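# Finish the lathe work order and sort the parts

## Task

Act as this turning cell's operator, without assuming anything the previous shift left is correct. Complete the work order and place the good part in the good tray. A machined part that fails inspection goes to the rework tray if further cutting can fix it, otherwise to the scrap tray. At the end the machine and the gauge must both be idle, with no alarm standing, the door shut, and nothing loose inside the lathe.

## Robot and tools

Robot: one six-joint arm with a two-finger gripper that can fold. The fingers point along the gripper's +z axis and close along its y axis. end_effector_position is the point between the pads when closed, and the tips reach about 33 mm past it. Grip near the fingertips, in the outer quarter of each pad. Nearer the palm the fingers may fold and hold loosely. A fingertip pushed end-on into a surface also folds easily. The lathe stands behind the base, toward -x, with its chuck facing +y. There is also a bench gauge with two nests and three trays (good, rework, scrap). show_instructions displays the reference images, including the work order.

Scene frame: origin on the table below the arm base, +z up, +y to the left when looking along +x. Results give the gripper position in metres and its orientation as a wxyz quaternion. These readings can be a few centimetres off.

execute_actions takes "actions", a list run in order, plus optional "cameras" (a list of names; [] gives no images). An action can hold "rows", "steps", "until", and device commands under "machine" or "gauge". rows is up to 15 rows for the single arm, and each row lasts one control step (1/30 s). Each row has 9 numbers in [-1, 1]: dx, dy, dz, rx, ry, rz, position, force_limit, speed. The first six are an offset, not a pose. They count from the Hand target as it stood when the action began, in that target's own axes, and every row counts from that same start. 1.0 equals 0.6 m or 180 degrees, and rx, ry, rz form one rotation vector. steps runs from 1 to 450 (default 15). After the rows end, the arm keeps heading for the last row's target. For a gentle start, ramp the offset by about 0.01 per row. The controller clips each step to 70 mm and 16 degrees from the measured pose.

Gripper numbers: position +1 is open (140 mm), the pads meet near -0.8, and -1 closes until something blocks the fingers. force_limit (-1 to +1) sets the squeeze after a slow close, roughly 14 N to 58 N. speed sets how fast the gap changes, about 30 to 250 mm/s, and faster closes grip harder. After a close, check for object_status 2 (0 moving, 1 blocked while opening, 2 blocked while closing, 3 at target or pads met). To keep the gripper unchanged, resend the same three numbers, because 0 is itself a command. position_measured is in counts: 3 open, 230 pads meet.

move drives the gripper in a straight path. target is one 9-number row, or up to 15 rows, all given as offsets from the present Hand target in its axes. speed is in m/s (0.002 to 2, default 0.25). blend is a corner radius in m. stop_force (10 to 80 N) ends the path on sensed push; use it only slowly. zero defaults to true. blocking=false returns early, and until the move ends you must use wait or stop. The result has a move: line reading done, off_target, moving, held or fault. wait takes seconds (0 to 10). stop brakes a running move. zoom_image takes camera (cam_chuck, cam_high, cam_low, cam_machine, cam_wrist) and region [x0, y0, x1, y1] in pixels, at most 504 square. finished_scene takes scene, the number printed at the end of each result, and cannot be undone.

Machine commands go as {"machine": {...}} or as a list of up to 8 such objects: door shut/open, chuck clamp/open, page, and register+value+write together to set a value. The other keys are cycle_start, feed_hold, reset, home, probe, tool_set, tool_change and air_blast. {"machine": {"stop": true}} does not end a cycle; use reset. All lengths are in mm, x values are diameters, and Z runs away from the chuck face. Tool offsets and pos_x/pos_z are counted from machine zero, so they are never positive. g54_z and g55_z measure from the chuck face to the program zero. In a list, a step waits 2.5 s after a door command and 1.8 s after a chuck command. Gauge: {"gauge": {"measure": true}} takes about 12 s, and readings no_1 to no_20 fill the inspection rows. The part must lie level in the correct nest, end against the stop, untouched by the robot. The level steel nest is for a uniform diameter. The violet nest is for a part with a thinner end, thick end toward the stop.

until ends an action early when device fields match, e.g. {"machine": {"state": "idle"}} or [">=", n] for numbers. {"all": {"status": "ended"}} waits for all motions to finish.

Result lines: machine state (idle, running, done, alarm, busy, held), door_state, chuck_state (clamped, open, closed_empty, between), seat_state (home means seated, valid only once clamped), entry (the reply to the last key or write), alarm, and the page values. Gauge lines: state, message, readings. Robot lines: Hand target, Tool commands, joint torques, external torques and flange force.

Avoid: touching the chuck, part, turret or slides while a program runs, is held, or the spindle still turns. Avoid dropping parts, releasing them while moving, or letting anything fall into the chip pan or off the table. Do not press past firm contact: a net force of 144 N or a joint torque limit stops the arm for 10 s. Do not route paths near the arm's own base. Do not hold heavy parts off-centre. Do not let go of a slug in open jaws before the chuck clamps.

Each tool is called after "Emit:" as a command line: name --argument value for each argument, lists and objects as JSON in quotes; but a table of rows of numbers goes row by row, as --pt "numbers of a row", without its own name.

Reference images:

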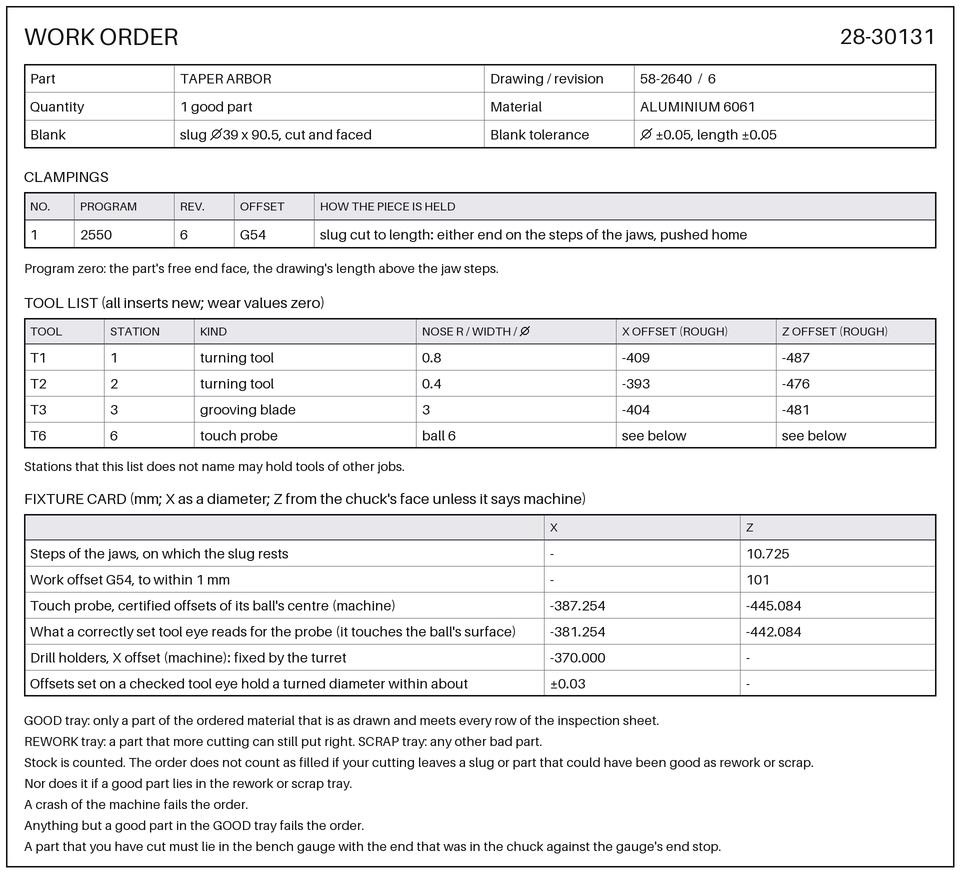

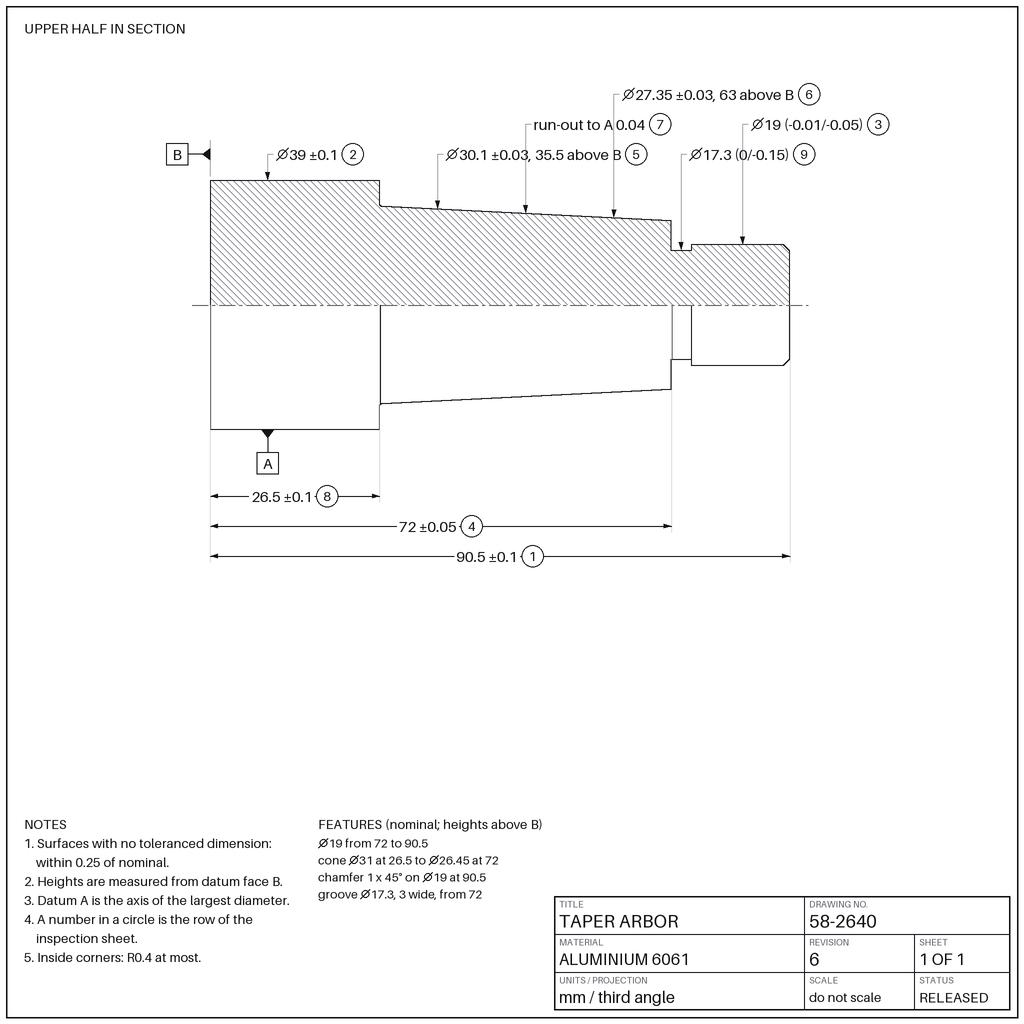

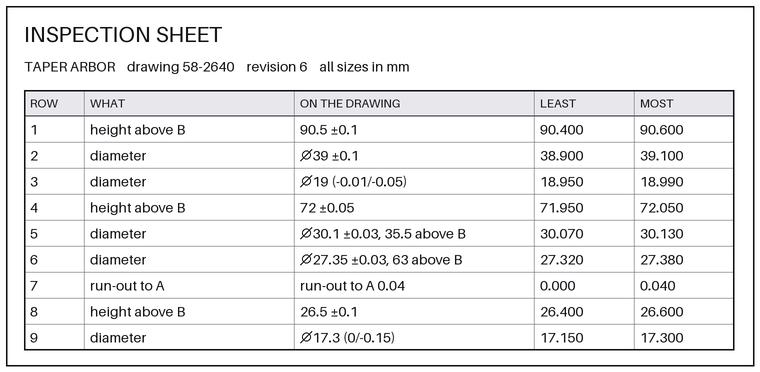

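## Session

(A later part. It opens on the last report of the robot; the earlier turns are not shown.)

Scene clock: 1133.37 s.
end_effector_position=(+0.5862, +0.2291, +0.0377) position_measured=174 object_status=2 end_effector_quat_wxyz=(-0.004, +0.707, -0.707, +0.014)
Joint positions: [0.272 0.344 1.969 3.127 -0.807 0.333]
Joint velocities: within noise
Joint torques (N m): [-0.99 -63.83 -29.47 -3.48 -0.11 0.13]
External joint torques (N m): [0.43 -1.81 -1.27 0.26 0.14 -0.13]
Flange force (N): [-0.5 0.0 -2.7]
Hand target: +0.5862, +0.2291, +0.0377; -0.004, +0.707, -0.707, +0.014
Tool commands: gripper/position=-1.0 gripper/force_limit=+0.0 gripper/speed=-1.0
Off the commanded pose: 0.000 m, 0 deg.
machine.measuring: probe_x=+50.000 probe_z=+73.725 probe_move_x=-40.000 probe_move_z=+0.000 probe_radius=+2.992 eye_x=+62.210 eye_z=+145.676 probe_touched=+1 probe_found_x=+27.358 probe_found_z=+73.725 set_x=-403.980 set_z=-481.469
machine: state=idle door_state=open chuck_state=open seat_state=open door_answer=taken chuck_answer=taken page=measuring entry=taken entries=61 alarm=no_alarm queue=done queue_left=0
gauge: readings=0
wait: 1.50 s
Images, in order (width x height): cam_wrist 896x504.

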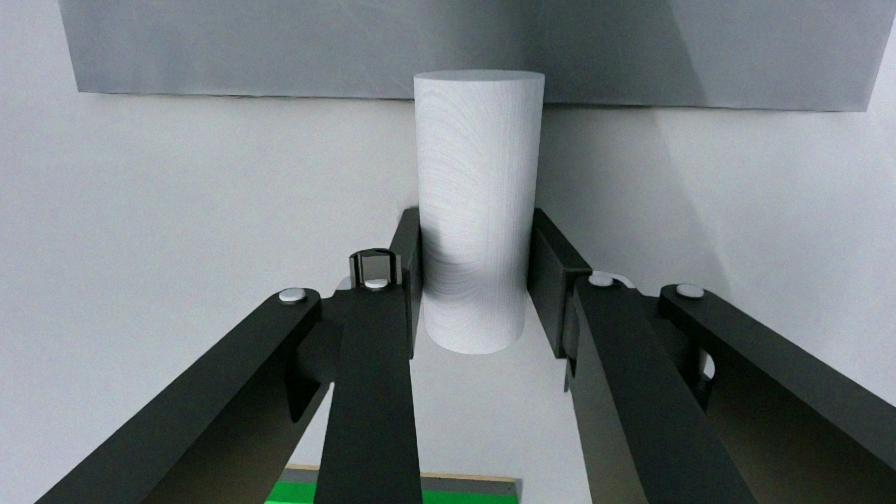

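Emit:
move --pt "0.0021 -0.0038 -0.15 0 0 0 -1 0 -1" --pt "0.279 -0.1102 -0.1438 0 0 0 -1 0 -1" --pt "0.2785 -0.1095 -0.1155 0 0 0 -1 0 -1" --speed 0.15 --blend '[0.01, 0.005, 0]'

Emit:
zoom_image --camera "cam_low" --region '[400, 180, 540, 270]'

Emit:
zoom_image --camera "cam_high" --region '[400, 230, 540, 360]'

Scene clock: 1145.70 s.
end_effector_position=(+0.6502, +0.0630, +0.1110) position_measured=174 object_status=2 end_effector_quat_wxyz=(-0.004, +0.707, -0.707, +0.014)
Joint positions: [-0.007 0.299 1.871 3.136 -0.948 0.047]
Joint velocities: within noise
Joint torques (N m): [-0.91 -69.77 -36.95 -4.07 -0.42 -0.02]
External joint torques (N m): [0.26 5.03 2.55 0.47 0.47 0.02]
Flange force (N): [-0.6 -1.6 7.8]
Hand target: +0.6501, +0.0630, +0.1110; -0.004, +0.707, -0.707, +0.014
Off the commanded pose: 0.000 m, 0 deg.
machine.measuring: probe_x=+50.000 probe_z=+73.725 probe_move_x=-40.000 probe_move_z=+0.000 probe_radius=+2.992 eye_x=+62.210 eye_z=+145.676 probe_touched=+1 probe_found_x=+27.358 probe_found_z=+73.725 set_x=-403.980 set_z=-481.469
machine: state=idle door_state=open chuck_state=open seat_state=open door_answer=taken chuck_answer=taken page=measuring entry=taken entries=61 alarm=no_alarm queue=done queue_left=0
gauge: readings=0
move: done

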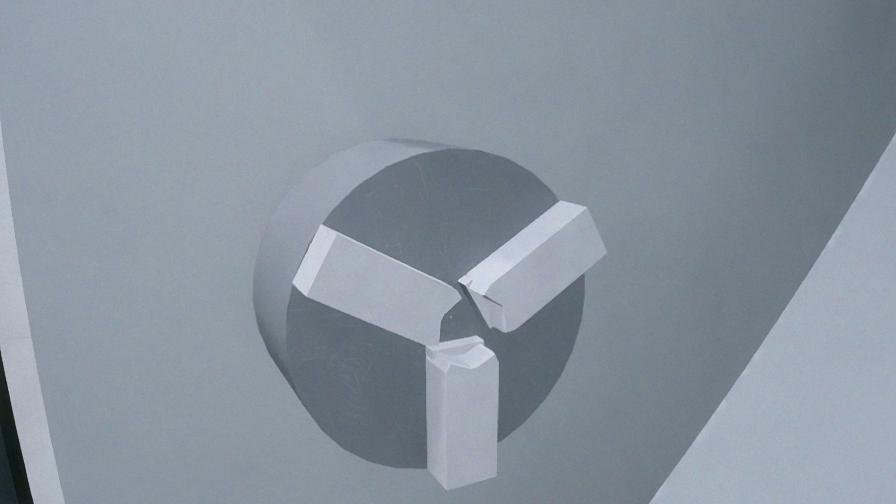

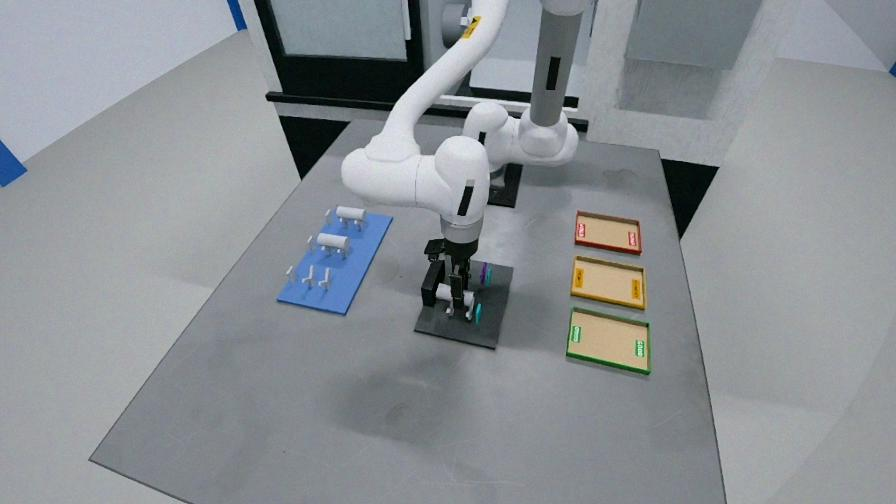

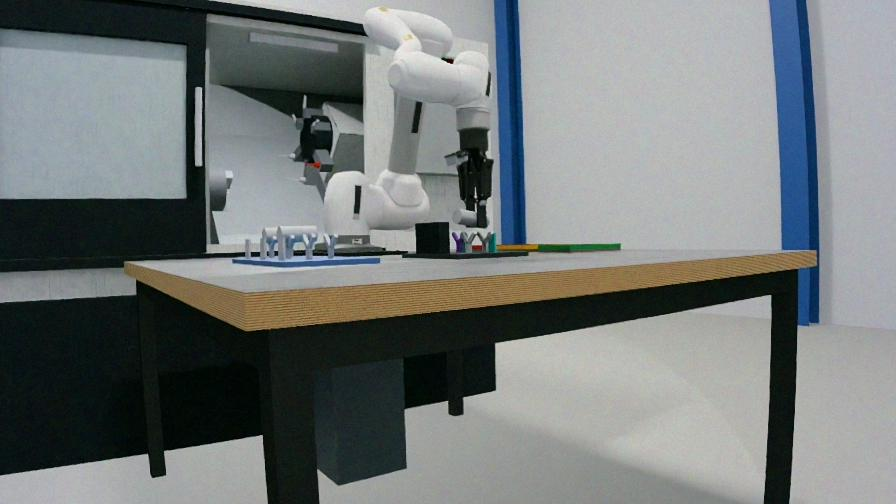

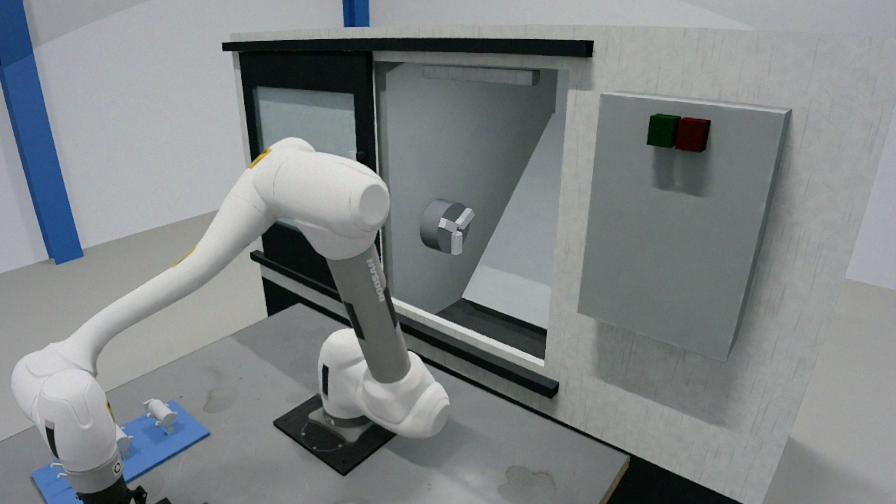

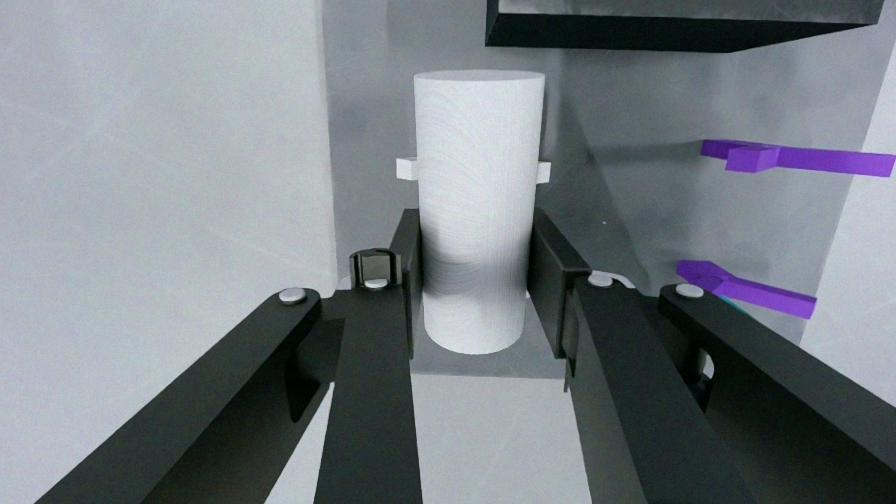

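Scaled by 3.600.

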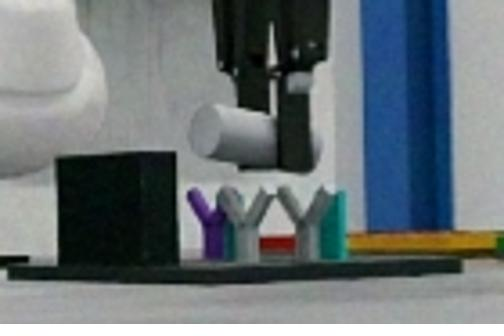

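Scaled by 3.600.

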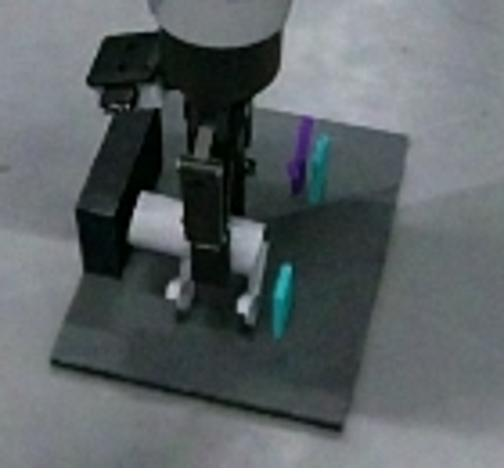

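Emit:
move --target '[-0.0012, 0.0021, 0.083, 0, 0, 0, -1, 0, -1]' --speed 0.012 --stop_force 10 --cameras '["cam_low", "cam_wrist", "cam_high"]'

Emit:
zoom_image --camera "cam_low" --region '[400, 180, 540, 270]'

Emit:
zoom_image --camera "cam_high" --region '[400, 230, 540, 360]'

Scene clock: 1158.90 s.
end_effector_position=(+0.6504, +0.0630, +0.0885) position_measured=174 object_status=2 end_effector_quat_wxyz=(-0.004, +0.707, -0.707, +0.014)
Joint positions: [-0.007 0.321 1.889 3.136 -0.907 0.048]
Joint velocities: within noise
Joint torques (N m): [1.49 -62.77 -25.45 -3.4 -3.77 -0.32]
External joint torques (N m): [-2.21 -3.26 -7.96 -0.1 3.82 0.32]
Flange force (N): [2.1 -9.0 -2.4]
Hand target: +0.6504, +0.0630, +0.0885; -0.004, +0.707, -0.707, +0.014 (not the last commanded pose)
Off the commanded pose: 0.027 m, 0 deg.
machine.measuring: probe_x=+50.000 probe_z=+73.725 probe_move_x=-40.000 probe_move_z=+0.000 probe_radius=+2.992 eye_x=+62.210 eye_z=+145.676 probe_touched=+1 probe_found_x=+27.358 probe_found_z=+73.725 set_x=-403.980 set_z=-481.469
machine: state=idle door_state=open chuck_state=open seat_state=open door_answer=taken chuck_answer=taken page=measuring entry=taken entries=61 alarm=no_alarm queue=done queue_left=0
gauge: readings=0
move: contact
Images, in order (width x height): cam_high 896x504, cam_low 896x504, cam_wrist 896x504.

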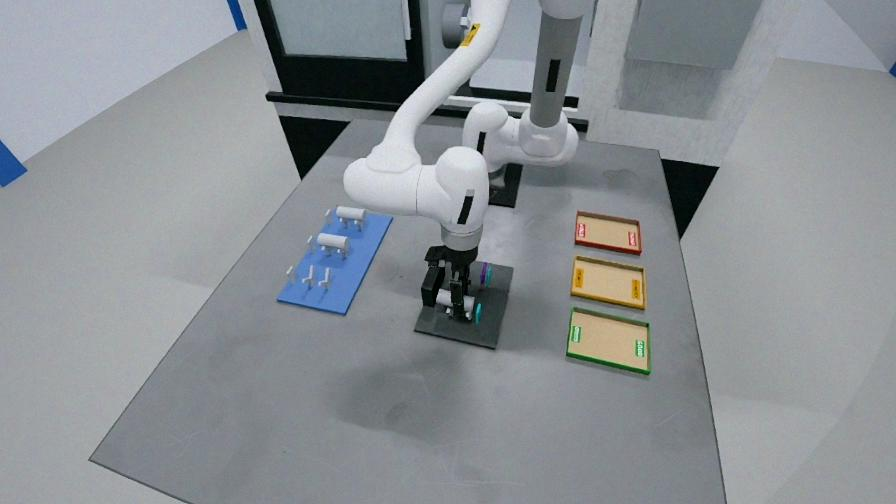

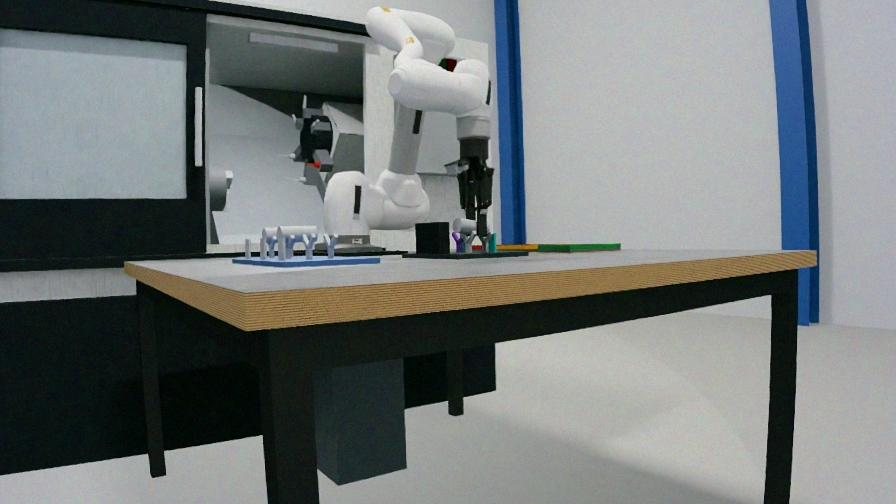

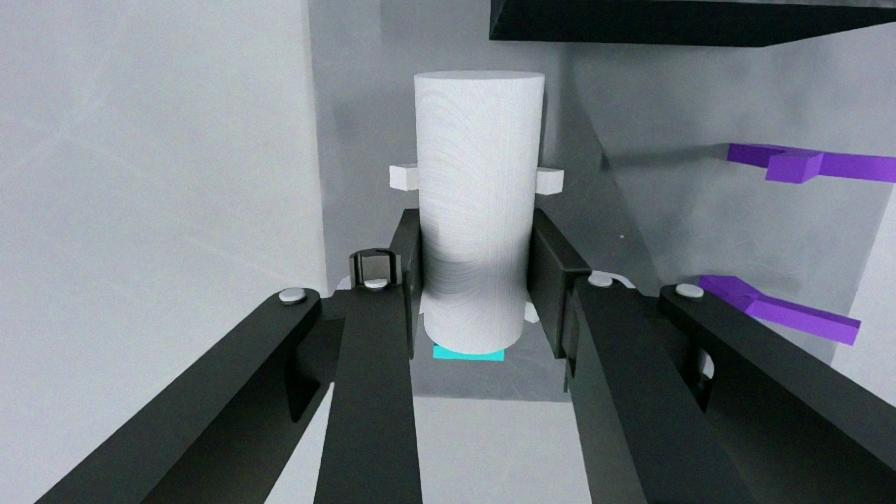

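Scaled by 3.600.

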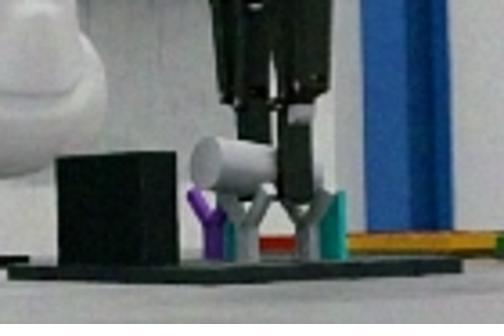

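Scaled by 3.600.

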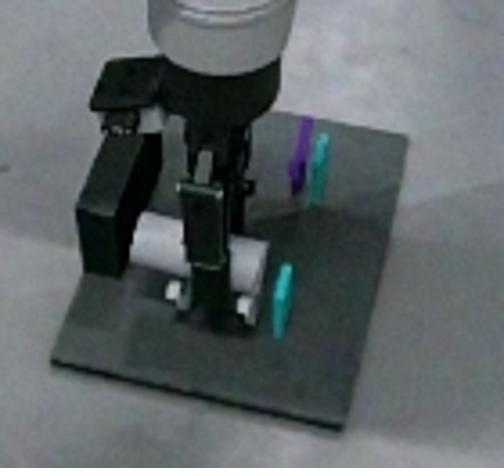

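Emit:
move --target '[0.0, -0.005, -0.0025, 0, 0, 0, -1, 0, -1]' --speed 0.02 --cameras '[]'

Emit:
move --target '[0.0, 0.0008, 0.03, 0, 0, 0, -1, 0, -1]' --speed 0.01 --stop_force 10 --cameras '["cam_wrist"]'

Scene clock: 1168.17 s.
end_effector_position=(+0.6534, +0.0631, +0.0901) position_measured=174 object_status=2 end_effector_quat_wxyz=(-0.004, +0.707, -0.707, +0.014)
Joint positions: [-0.007 0.324 1.882 3.136 -0.912 0.048]
Joint velocities: within noise
Joint torques (N m): [-0.75 -70.89 -36.8 -3.96 -0.37 -0.08]
External joint torques (N m): [0.06 4.58 3.33 0.46 0.42 0.08]
Flange force (N): [-0.2 0.8 7.9]
Hand target: +0.6534, +0.0630, +0.0901; -0.004, +0.707, -0.707, +0.014
Off the commanded pose: 0.000 m, 0 deg.
machine.measuring: probe_x=+50.000 probe_z=+73.725 probe_move_x=-40.000 probe_move_z=+0.000 probe_radius=+2.992 eye_x=+62.210 eye_z=+145.676 probe_touched=+1 probe_found_x=+27.358 probe_found_z=+73.725 set_x=-403.980 set_z=-481.469
machine: state=idle door_state=open chuck_state=open seat_state=open door_answer=taken chuck_answer=taken page=measuring entry=taken entries=61 alarm=no_alarm queue=done queue_left=0
gauge: readings=0
move: done
No camera images: "cameras" was empty.

Scene clock: 1168.87 s.
end_effector_position=(+0.6535, +0.0630, +0.0889) position_measured=174 object_status=2 end_effector_quat_wxyz=(-0.005, +0.707, -0.707, +0.014)
Joint positions: [-0.007 0.325 1.882 3.136 -0.909 0.048]
Joint velocities: within noise
Joint torques (N m): [-1.35 -65.4 -37.21 -3.81 1.84 0.13]
External joint torques (N m): [0.68 -0.84 3.79 0.31 -1.79 -0.13]
Flange force (N): [-0.1 7.5 -1.3]
Hand target: +0.6535, +0.0630, +0.0889; -0.005, +0.707, -0.707, +0.014 (not the last commanded pose)
Off the commanded pose: 0.017 m, 0 deg.
machine.measuring: probe_x=+50.000 probe_z=+73.725 probe_move_x=-40.000 probe_move_z=+0.000 probe_radius=+2.992 eye_x=+62.210 eye_z=+145.676 probe_touched=+1 probe_found_x=+27.358 probe_found_z=+73.725 set_x=-403.980 set_z=-481.469
machine: state=idle door_state=open chuck_state=open seat_state=open door_answer=taken chuck_answer=taken page=measuring entry=taken entries=61 alarm=no_alarm queue=done queue_left=0
gauge: readings=0
move: contact
Images, in order (width x height): cam_wrist 896x504.

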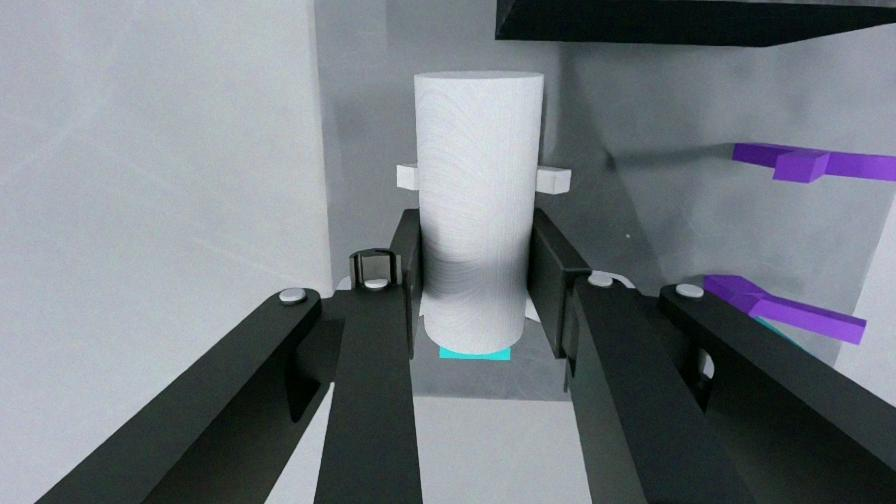

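Emit:
move --target '[0.0, 0.0023, -0.0025, 0, 0, 0, -1, 0, -1]' --speed 0.02 --cameras '[]'

Emit:
move --target '[0.0, 0.0008, 0.03, 0, 0, 0, -1, 0, -1]' --speed 0.01 --stop_force 10 --cameras '["cam_wrist"]'

Scene clock: 1172.67 s.
end_effector_position=(+0.6520, +0.0630, +0.0903) position_measured=174 object_status=2 end_effector_quat_wxyz=(-0.005, +0.707, -0.707, +0.014)
Joint positions: [-0.007 0.322 1.884 3.136 -0.911 0.048]
Joint velocities: within noise
Joint torques (N m): [-1.53 -70.7 -36.85 -3.92 -0.43 0]
External joint torques (N m): [0.81 4.69 3.4 0.42 0.48 0]
Flange force (N): [-1.2 0.8 8.2]
Hand target: +0.6521, +0.0630, +0.0904; -0.005, +0.707, -0.707, +0.014
Off the commanded pose: 0.000 m, 0 deg.
machine.measuring: probe_x=+50.000 probe_z=+73.725 probe_move_x=-40.000 probe_move_z=+0.000 probe_radius=+2.992 eye_x=+62.210 eye_z=+145.676 probe_touched=+1 probe_found_x=+27.358 probe_found_z=+73.725 set_x=-403.980 set_z=-481.469
machine: state=idle door_state=open chuck_state=open seat_state=open door_answer=taken chuck_answer=taken page=measuring entry=taken entries=61 alarm=no_alarm queue=done queue_left=0
gauge: readings=0
move: done
No camera images: "cameras" was empty.

Scene clock: 1173.57 s.
end_effector_position=(+0.6520, +0.0630, +0.0872) position_measured=174 object_status=2 end_effector_quat_wxyz=(-0.005, +0.707, -0.707, +0.014)
Joint positions: [-0.007 0.325 1.887 3.136 -0.905 0.048]
Joint velocities: within noise
Joint torques (N m): [-0.18 -64.94 -36.64 -3.43 1.84 0.09]
External joint torques (N m): [-0.51 -1.42 3.13 -0.07 -1.78 -0.09]
Flange force (N): [1.6 6.9 -2.4]
Hand target: +0.6520, +0.0630, +0.0872; -0.005, +0.707, -0.707, +0.014 (not the last commanded pose)
Off the commanded pose: 0.015 m, 0 deg.
machine.measuring: probe_x=+50.000 probe_z=+73.725 probe_move_x=-40.000 probe_move_z=+0.000 probe_radius=+2.992 eye_x=+62.210 eye_z=+145.676 probe_touched=+1 probe_found_x=+27.358 probe_found_z=+73.725 set_x=-403.980 set_z=-481.469
machine: state=idle door_state=open chuck_state=open seat_state=open door_answer=taken chuck_answer=taken page=measuring entry=taken entries=61 alarm=no_alarm queue=done queue_left=0
gauge: readings=0
move: contact
Images, in order (width x height): cam_wrist 896x504.

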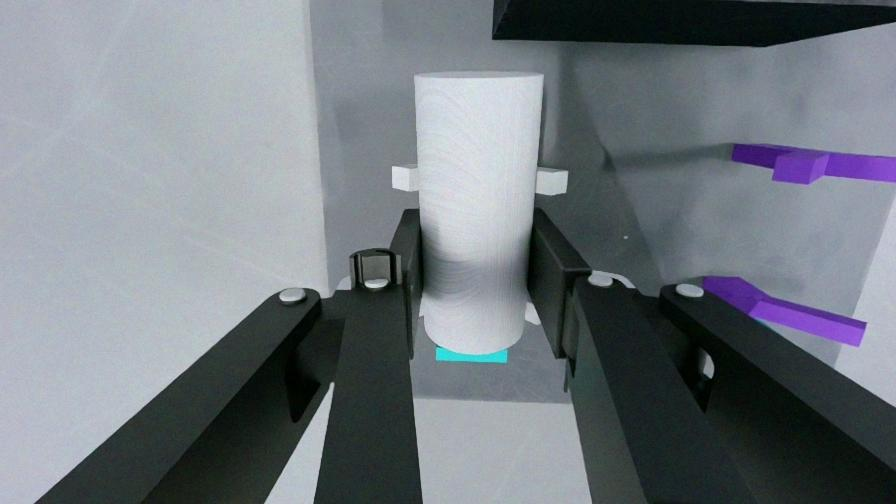

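Emit:
move --target '[0.0, 0.0008, -0.0012, 0, 0, 0, -1, 0, -1]' --speed 0.02 --cameras '[]'

Emit:
move --target '[-0.025, 0, 0.0004, 0, 0, 0, -1, 0, -1]' --speed 0.006 --stop_force 10 --cameras '["cam_wrist", "cam_high"]'

Emit:
zoom_image --camera "cam_high" --region '[400, 230, 540, 360]'

Scene clock: 1179.40 s.
end_effector_position=(+0.6515, +0.0630, +0.0879) position_measured=174 object_status=2 end_effector_quat_wxyz=(-0.005, +0.707, -0.707, +0.014)
Joint positions: [-0.007 0.323 1.887 3.136 -0.906 0.048]
Joint velocities: within noise
Joint torques (N m): [-0.75 -70.84 -36.73 -4.01 -0.42 0.03]
External joint torques (N m): [0.06 4.8 3.3 0.52 0.48 -0.03]
Flange force (N): [0.0 0.4 8.3]
Hand target: +0.6515, +0.0630, +0.0879; -0.005, +0.707, -0.707, +0.014
Off the commanded pose: 0.000 m, 0 deg.
machine.measuring: probe_x=+50.000 probe_z=+73.725 probe_move_x=-40.000 probe_move_z=+0.000 probe_radius=+2.992 eye_x=+62.210 eye_z=+145.676 probe_touched=+1 probe_found_x=+27.358 probe_found_z=+73.725 set_x=-403.980 set_z=-481.469
machine: state=idle door_state=open chuck_state=open seat_state=open door_answer=taken chuck_answer=taken page=measuring entry=taken entries=61 alarm=no_alarm queue=done queue_left=0
gauge: readings=0
move: done
No camera images: "cameras" was empty.

Scene clock: 1181.40 s.
end_effector_position=(+0.6515, +0.0713, +0.0877) position_measured=174 object_status=2 end_effector_quat_wxyz=(-0.004, +0.707, -0.707, +0.014)
Joint positions: [0.006 0.325 1.885 3.135 -0.907 0.061]
Joint velocities: within noise
Joint torques (N m): [9.71 -70.09 -36.53 0.47 -0.07 -0.51]
External joint torques (N m): [-10.42 3.7 2.99 -3.98 0.13 0.5]
Flange force (N): [15.2 0.2 6.4]
Hand target: +0.6515, +0.0714, +0.0877; -0.004, +0.707, -0.707, +0.014 (not the last commanded pose)
Off the commanded pose: 0.007 m, 0 deg.
machine.measuring: probe_x=+50.000 probe_z=+73.725 probe_move_x=-40.000 probe_move_z=+0.000 probe_radius=+2.992 eye_x=+62.210 eye_z=+145.676 probe_touched=+1 probe_found_x=+27.358 probe_found_z=+73.725 set_x=-403.980 set_z=-481.469
machine: state=idle door_state=open chuck_state=open seat_state=open door_answer=taken chuck_answer=taken page=measuring entry=taken entries=61 alarm=no_alarm queue=done queue_left=0
gauge: readings=0
move: contact
Images, in order (width x height): cam_high 896x504, cam_wrist 896x504.

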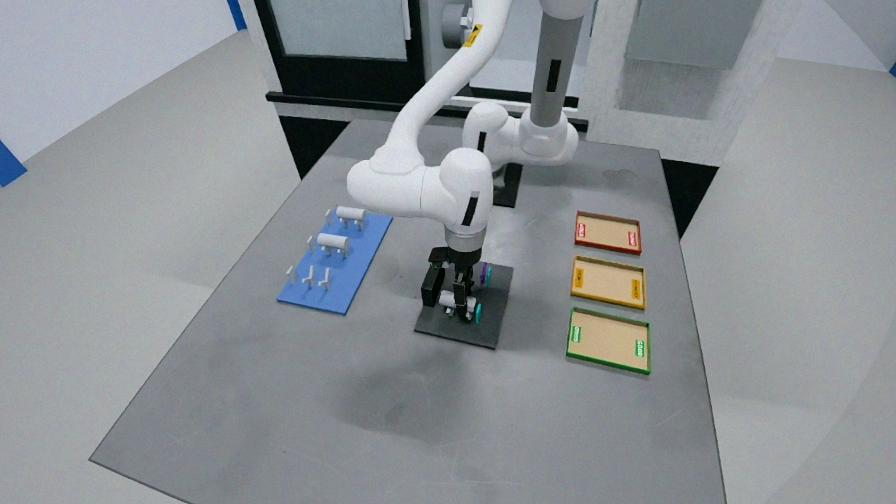

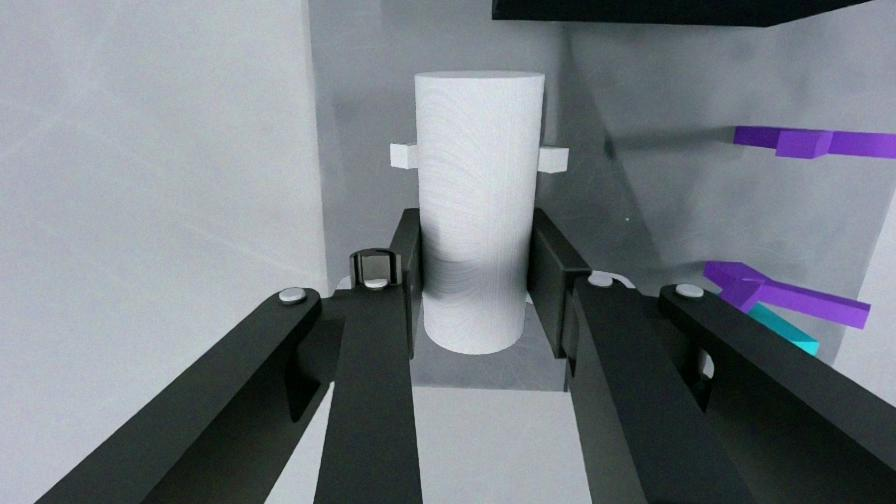

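Scaled by 3.600.

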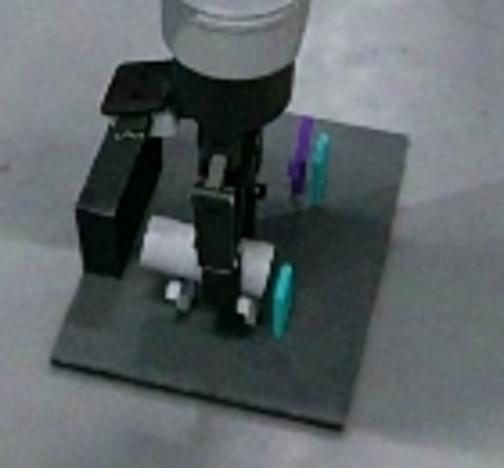

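Emit:
move --target '[0.0004, 0, 0.0013, 0, 0, 0, -1, 0, -1]' --speed 0.01 --cameras '[]'

Emit:
move --target '[0, 0, 0, 0, 0, 0, 0, 0, -1]' --speed 0.05 --cameras '["cam_wrist"]'

Scene clock: 1188.63 s.
end_effector_position=(+0.6516, +0.0711, +0.0869) position_measured=174 object_status=2 end_effector_quat_wxyz=(-0.004, +0.707, -0.707, +0.014)
Joint positions: [0.006 0.326 1.886 3.135 -0.905 0.061]
Joint velocities: within noise
Joint torques (N m): [7.06 -64.87 -32.21 -0.68 -0.13 -0.37]
External joint torques (N m): [-7.75 -1.29 -1.13 -2.8 0.19 0.37]
Flange force (N): [11.2 -1.0 -1.8]
Hand target: +0.6515, +0.0711, +0.0869; -0.004, +0.707, -0.707, +0.014
Off the commanded pose: 0.000 m, 0 deg.
machine.measuring: probe_x=+50.000 probe_z=+73.725 probe_move_x=-40.000 probe_move_z=+0.000 probe_radius=+2.992 eye_x=+62.210 eye_z=+145.676 probe_touched=+1 probe_found_x=+27.358 probe_found_z=+73.725 set_x=-403.980 set_z=-481.469
machine: state=idle door_state=open chuck_state=open seat_state=open door_answer=taken chuck_answer=taken page=measuring entry=taken entries=61 alarm=no_alarm queue=done queue_left=0
gauge: readings=0
move: done
No camera images: "cameras" was empty.

Scene clock: 1189.83 s.
end_effector_position=(+0.6516, +0.0711, +0.0869) position_measured=129 object_status=0 end_effector_quat_wxyz=(-0.005, +0.707, -0.707, +0.014)
Joint positions: [0.006 0.326 1.886 3.135 -0.905 0.061]
Joint velocities: within noise
Joint torques (N m): [-1.34 -70.02 -35.29 -3.96 -0.37 -0.03]
External joint torques (N m): [0.65 3.63 1.72 0.45 0.44 0.03]
Flange force (N): [-1.2 -1.1 5.8]
Hand target: +0.6515, +0.0711, +0.0869; -0.004, +0.707, -0.707, +0.014
Off the commanded pose: 0.000 m, 0 deg.
machine.measuring: probe_x=+50.000 probe_z=+73.725 probe_move_x=-40.000 probe_move_z=+0.000 probe_radius=+2.992 eye_x=+62.210 eye_z=+145.676 probe_touched=+1 probe_found_x=+27.358 probe_found_z=+73.725 set_x=-403.980 set_z=-481.469
machine: state=idle door_state=open chuck_state=open seat_state=open door_answer=taken chuck_answer=taken page=measuring entry=taken entries=61 alarm=no_alarm queue=done queue_left=0
gauge: readings=0
move: done
Images, in order (width x height): cam_wrist 896x504.

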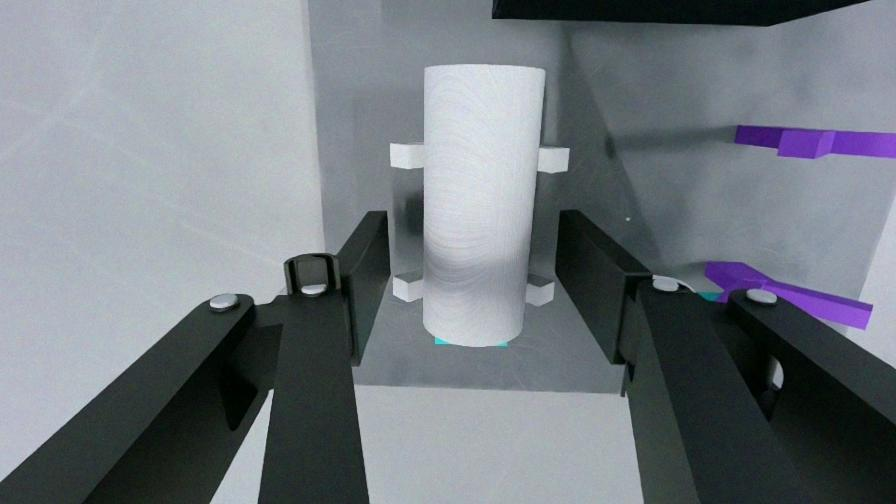

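Emit:
move --target '[0.0043, -0.0076, -0.3, 0, 0, 0, 0, 0, -1]' --speed 0.15 --cameras '["cam_low", "cam_high", "cam_wrist"]'

Emit:
execute_actions --actions '[{"machine": {"door": "shut"}, "gauge": {"measure": true}, "steps": 400, "until": {"gauge": {"readings": [">=", 1]}}}]' --cameras '[]'

Emit:
zoom_image --camera "cam_low" --region '[400, 180, 540, 270]'

Scene clock: 1196.10 s.
end_effector_position=(+0.6513, +0.0710, +0.2669) position_measured=129 object_status=3 end_effector_quat_wxyz=(-0.004, +0.707, -0.707, +0.014)
Joint positions: [0.003 0.188 1.703 3.136 -1.226 0.056]
Joint velocities: within noise
Joint torques (N m): [-0.77 -61.95 -41.25 -4.61 -0.36 -0.04]
External joint torques (N m): [0.15 3.04 1.66 0.46 0.41 0.04]
Flange force (N): [-0.4 -1.3 4.4]
Hand target: +0.6514, +0.0710, +0.2670; -0.004, +0.707, -0.707, +0.014
Off the commanded pose: 0.000 m, 0 deg.
machine.measuring: probe_x=+50.000 probe_z=+73.725 probe_move_x=-40.000 probe_move_z=+0.000 probe_radius=+2.992 eye_x=+62.210 eye_z=+145.676 probe_touched=+1 probe_found_x=+27.358 probe_found_z=+73.725 set_x=-403.980 set_z=-481.469
machine: state=idle door_state=open chuck_state=open seat_state=open door_answer=taken chuck_answer=taken page=measuring entry=taken entries=61 alarm=no_alarm queue=done queue_left=0
gauge: readings=0
move: done
Images, in order (width x height): cam_high 896x504, cam_low 896x504, cam_wrist 896x504.

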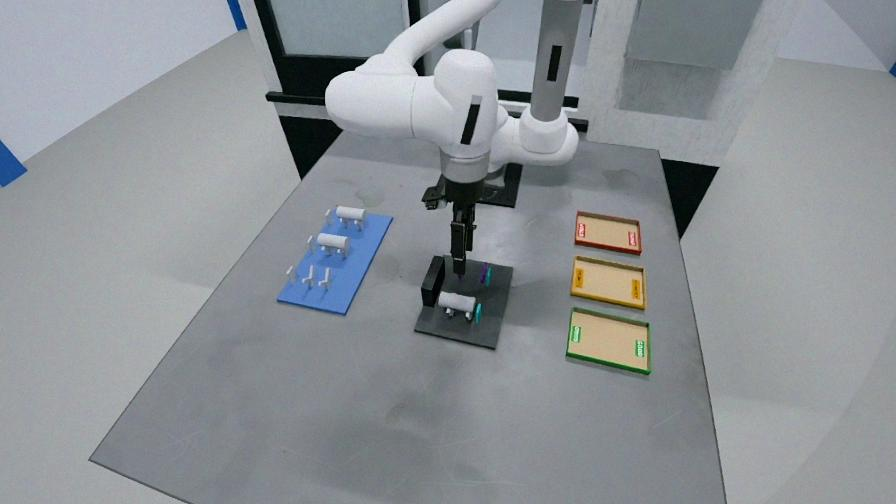

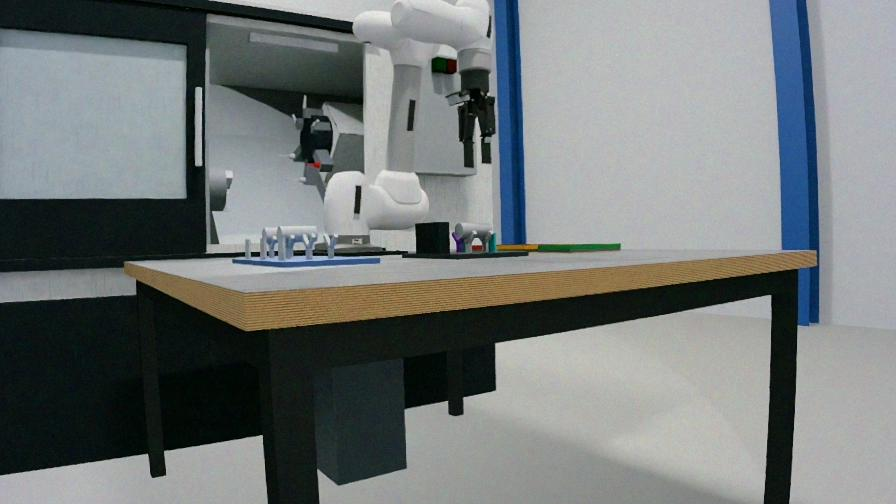

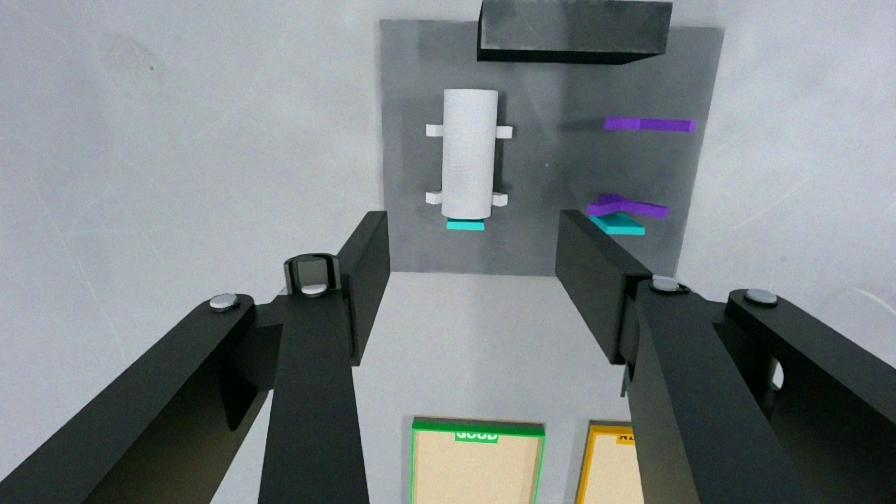

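Scene clock: 1208.30 s.
end_effector_position=(+0.6514, +0.0710, +0.2670) position_measured=129 object_status=3 end_effector_quat_wxyz=(-0.004, +0.707, -0.707, +0.014)
Joint positions: [0.003 0.188 1.703 3.136 -1.226 0.056]
Joint velocities: within noise
Joint torques (N m): [-0.92 -61.83 -41.19 -4.56 -0.4 -0.02]
External joint torques (N m): [0.32 3.12 1.75 0.42 0.45 0.02]
Flange force (N): [-0.7 -1.2 4.6]
Hand target: +0.6514, +0.0710, +0.2670; -0.004, +0.707, -0.707, +0.014
Tool commands: gripper/position=+0.0 gripper/force_limit=+0.0 gripper/speed=-1.0
Off the commanded pose: 0.000 m, 0 deg.
machine.measuring: probe_x=+50.000 probe_z=+73.725 probe_move_x=-40.000 probe_move_z=+0.000 probe_radius=+2.992 eye_x=+62.210 eye_z=+145.676 probe_touched=+1 probe_found_x=+27.358 probe_found_z=+73.725 set_x=-403.980 set_z=-481.469
machine: state=idle door_state=shut chuck_state=open seat_state=open door_answer=taken chuck_answer=taken page=measuring entry=taken entries=61 alarm=no_alarm queue=done queue_left=0
gauge: message=started readings=1 no_1=97.923 no_2=38.977 no_3=18.970 no_4=79.398 no_5=30.840 no_6=28.092 no_7=0.001 no_8=33.903 no_9=27.041
No camera images: "cameras" was empty.

Scaled by 3.600.

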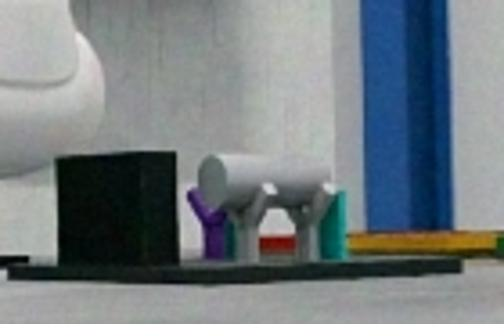

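Emit:
move --pt "0.0143 0.006 0.24 0 0 0 0 0 -1" --pt "0.0132 0.0076 0.3003 0 0 0 0 0 -1" --speed '[0.15, 0.04]' --cameras '["cam_wrist"]'

Emit:
move --target '[0, 0, 0, 0, 0, 0, -1, 0, -1]' --cameras '[]'

Emit:
wait --seconds 1.0 --cameras '["cam_wrist"]'

Scene clock: 1218.93 s.
end_effector_position=(+0.6516, +0.0606, +0.0869) position_measured=129 object_status=3 end_effector_quat_wxyz=(-0.004, +0.707, -0.707, +0.014)
Joint positions: [-0.01 0.324 1.888 3.136 -0.904 0.044]
Joint velocities: within noise
Joint torques (N m): [-1.5 -69.36 -34.95 -3.85 -0.43 -0.02]
External joint torques (N m): [0.87 2.79 1.27 0.33 0.5 0.02]
Flange force (N): [-1.5 -0.8 4.7]
Hand target: +0.6516, +0.0606, +0.0868; -0.004, +0.707, -0.707, +0.014
Off the commanded pose: 0.000 m, 0 deg.
machine.measuring: probe_x=+50.000 probe_z=+73.725 probe_move_x=-40.000 probe_move_z=+0.000 probe_radius=+2.992 eye_x=+62.210 eye_z=+145.676 probe_touched=+1 probe_found_x=+27.358 probe_found_z=+73.725 set_x=-403.980 set_z=-481.469
machine: state=idle door_state=shut chuck_state=open seat_state=open door_answer=taken chuck_answer=taken page=measuring entry=taken entries=61 alarm=no_alarm queue=done queue_left=0
gauge: message=started readings=1 no_1=97.923 no_2=38.977 no_3=18.970 no_4=79.398 no_5=30.840 no_6=28.092 no_7=0.001 no_8=33.903 no_9=27.041
move: done
Images, in order (width x height): cam_wrist 896x504.

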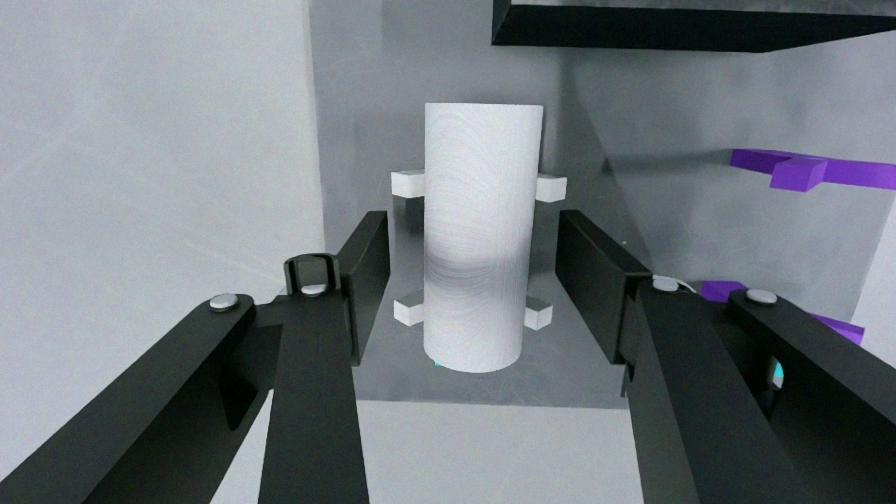

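Scene clock: 1220.37 s.
end_effector_position=(+0.6514, +0.0606, +0.0868) position_measured=173 object_status=0 end_effector_quat_wxyz=(-0.004, +0.707, -0.707, +0.014)
Joint positions: [-0.01 0.324 1.888 3.136 -0.904 0.044]
Joint velocities: within noise
Joint torques (N m): [-1.8 -59.66 -44.38 -4.55 8.84 -0.8]
External joint torques (N m): [1.09 -6.36 11.21 1.07 -8.8 0.79]
Flange force (N): [-0.5 25.1 -14.2]
Hand target: +0.6516, +0.0606, +0.0868; -0.004, +0.707, -0.707, +0.014
Off the commanded pose: 0.000 m, 0 deg.
machine.measuring: probe_x=+50.000 probe_z=+73.725 probe_move_x=-40.000 probe_move_z=+0.000 probe_radius=+2.992 eye_x=+62.210 eye_z=+145.676 probe_touched=+1 probe_found_x=+27.358 probe_found_z=+73.725 set_x=-403.980 set_z=-481.469
machine: state=idle door_state=shut chuck_state=open seat_state=open door_answer=taken chuck_answer=taken page=measuring entry=taken entries=61 alarm=no_alarm queue=done queue_left=0
gauge: message=started readings=1 no_1=97.923 no_2=38.977 no_3=18.970 no_4=79.398 no_5=30.840 no_6=28.092 no_7=0.001 no_8=33.903 no_9=27.041
move: done
No camera images: "cameras" was empty.

Scene clock: 1221.37 s.
end_effector_position=(+0.6516, +0.0606, +0.0868) position_measured=173 object_status=2 end_effector_quat_wxyz=(-0.004, +0.707, -0.707, +0.014)
Joint positions: [-0.01 0.324 1.888 3.136 -0.904 0.044]
Joint velocities: within noise
Joint torques (N m): [-1.49 -62.54 -48.35 -4.68 9.92 -0.79]
External joint torques (N m): [0.83 -3.64 14.86 1.18 -9.85 0.79]
Flange force (N): [0.2 27.9 -10.6]
Hand target: +0.6516, +0.0606, +0.0868; -0.004, +0.707, -0.707, +0.014
Tool commands: gripper/position=-1.0 gripper/force_limit=+0.0 gripper/speed=-1.0
Off the commanded pose: 0.000 m, 0 deg.
machine.measuring: probe_x=+50.000 probe_z=+73.725 probe_move_x=-40.000 probe_move_z=+0.000 probe_radius=+2.992 eye_x=+62.210 eye_z=+145.676 probe_touched=+1 probe_found_x=+27.358 probe_found_z=+73.725 set_x=-403.980 set_z=-481.469
machine: state=idle door_state=shut chuck_state=open seat_state=open door_answer=taken chuck_answer=taken page=measuring entry=taken entries=61 alarm=no_alarm queue=done queue_left=0
gauge: message=started readings=1 no_1=97.923 no_2=38.977 no_3=18.970 no_4=79.398 no_5=30.840 no_6=28.092 no_7=0.001 no_8=33.903 no_9=27.041
wait: 1.00 s
Images, in order (width x height): cam_wrist 896x504.

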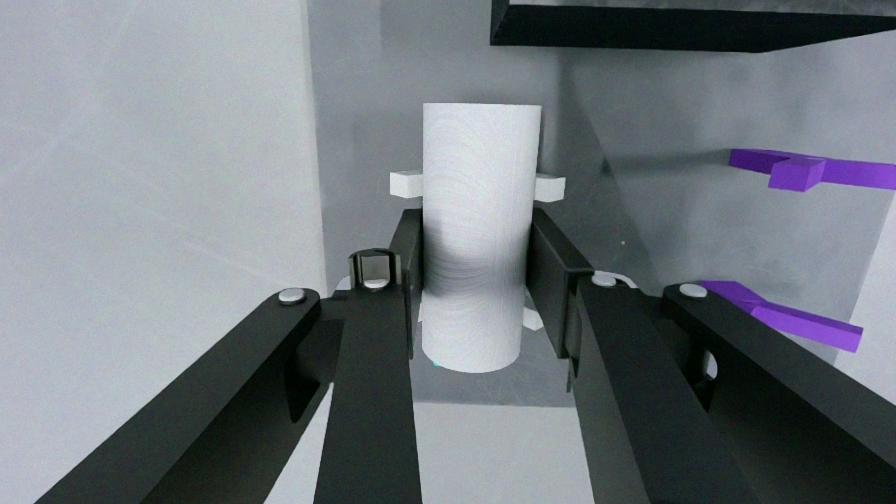

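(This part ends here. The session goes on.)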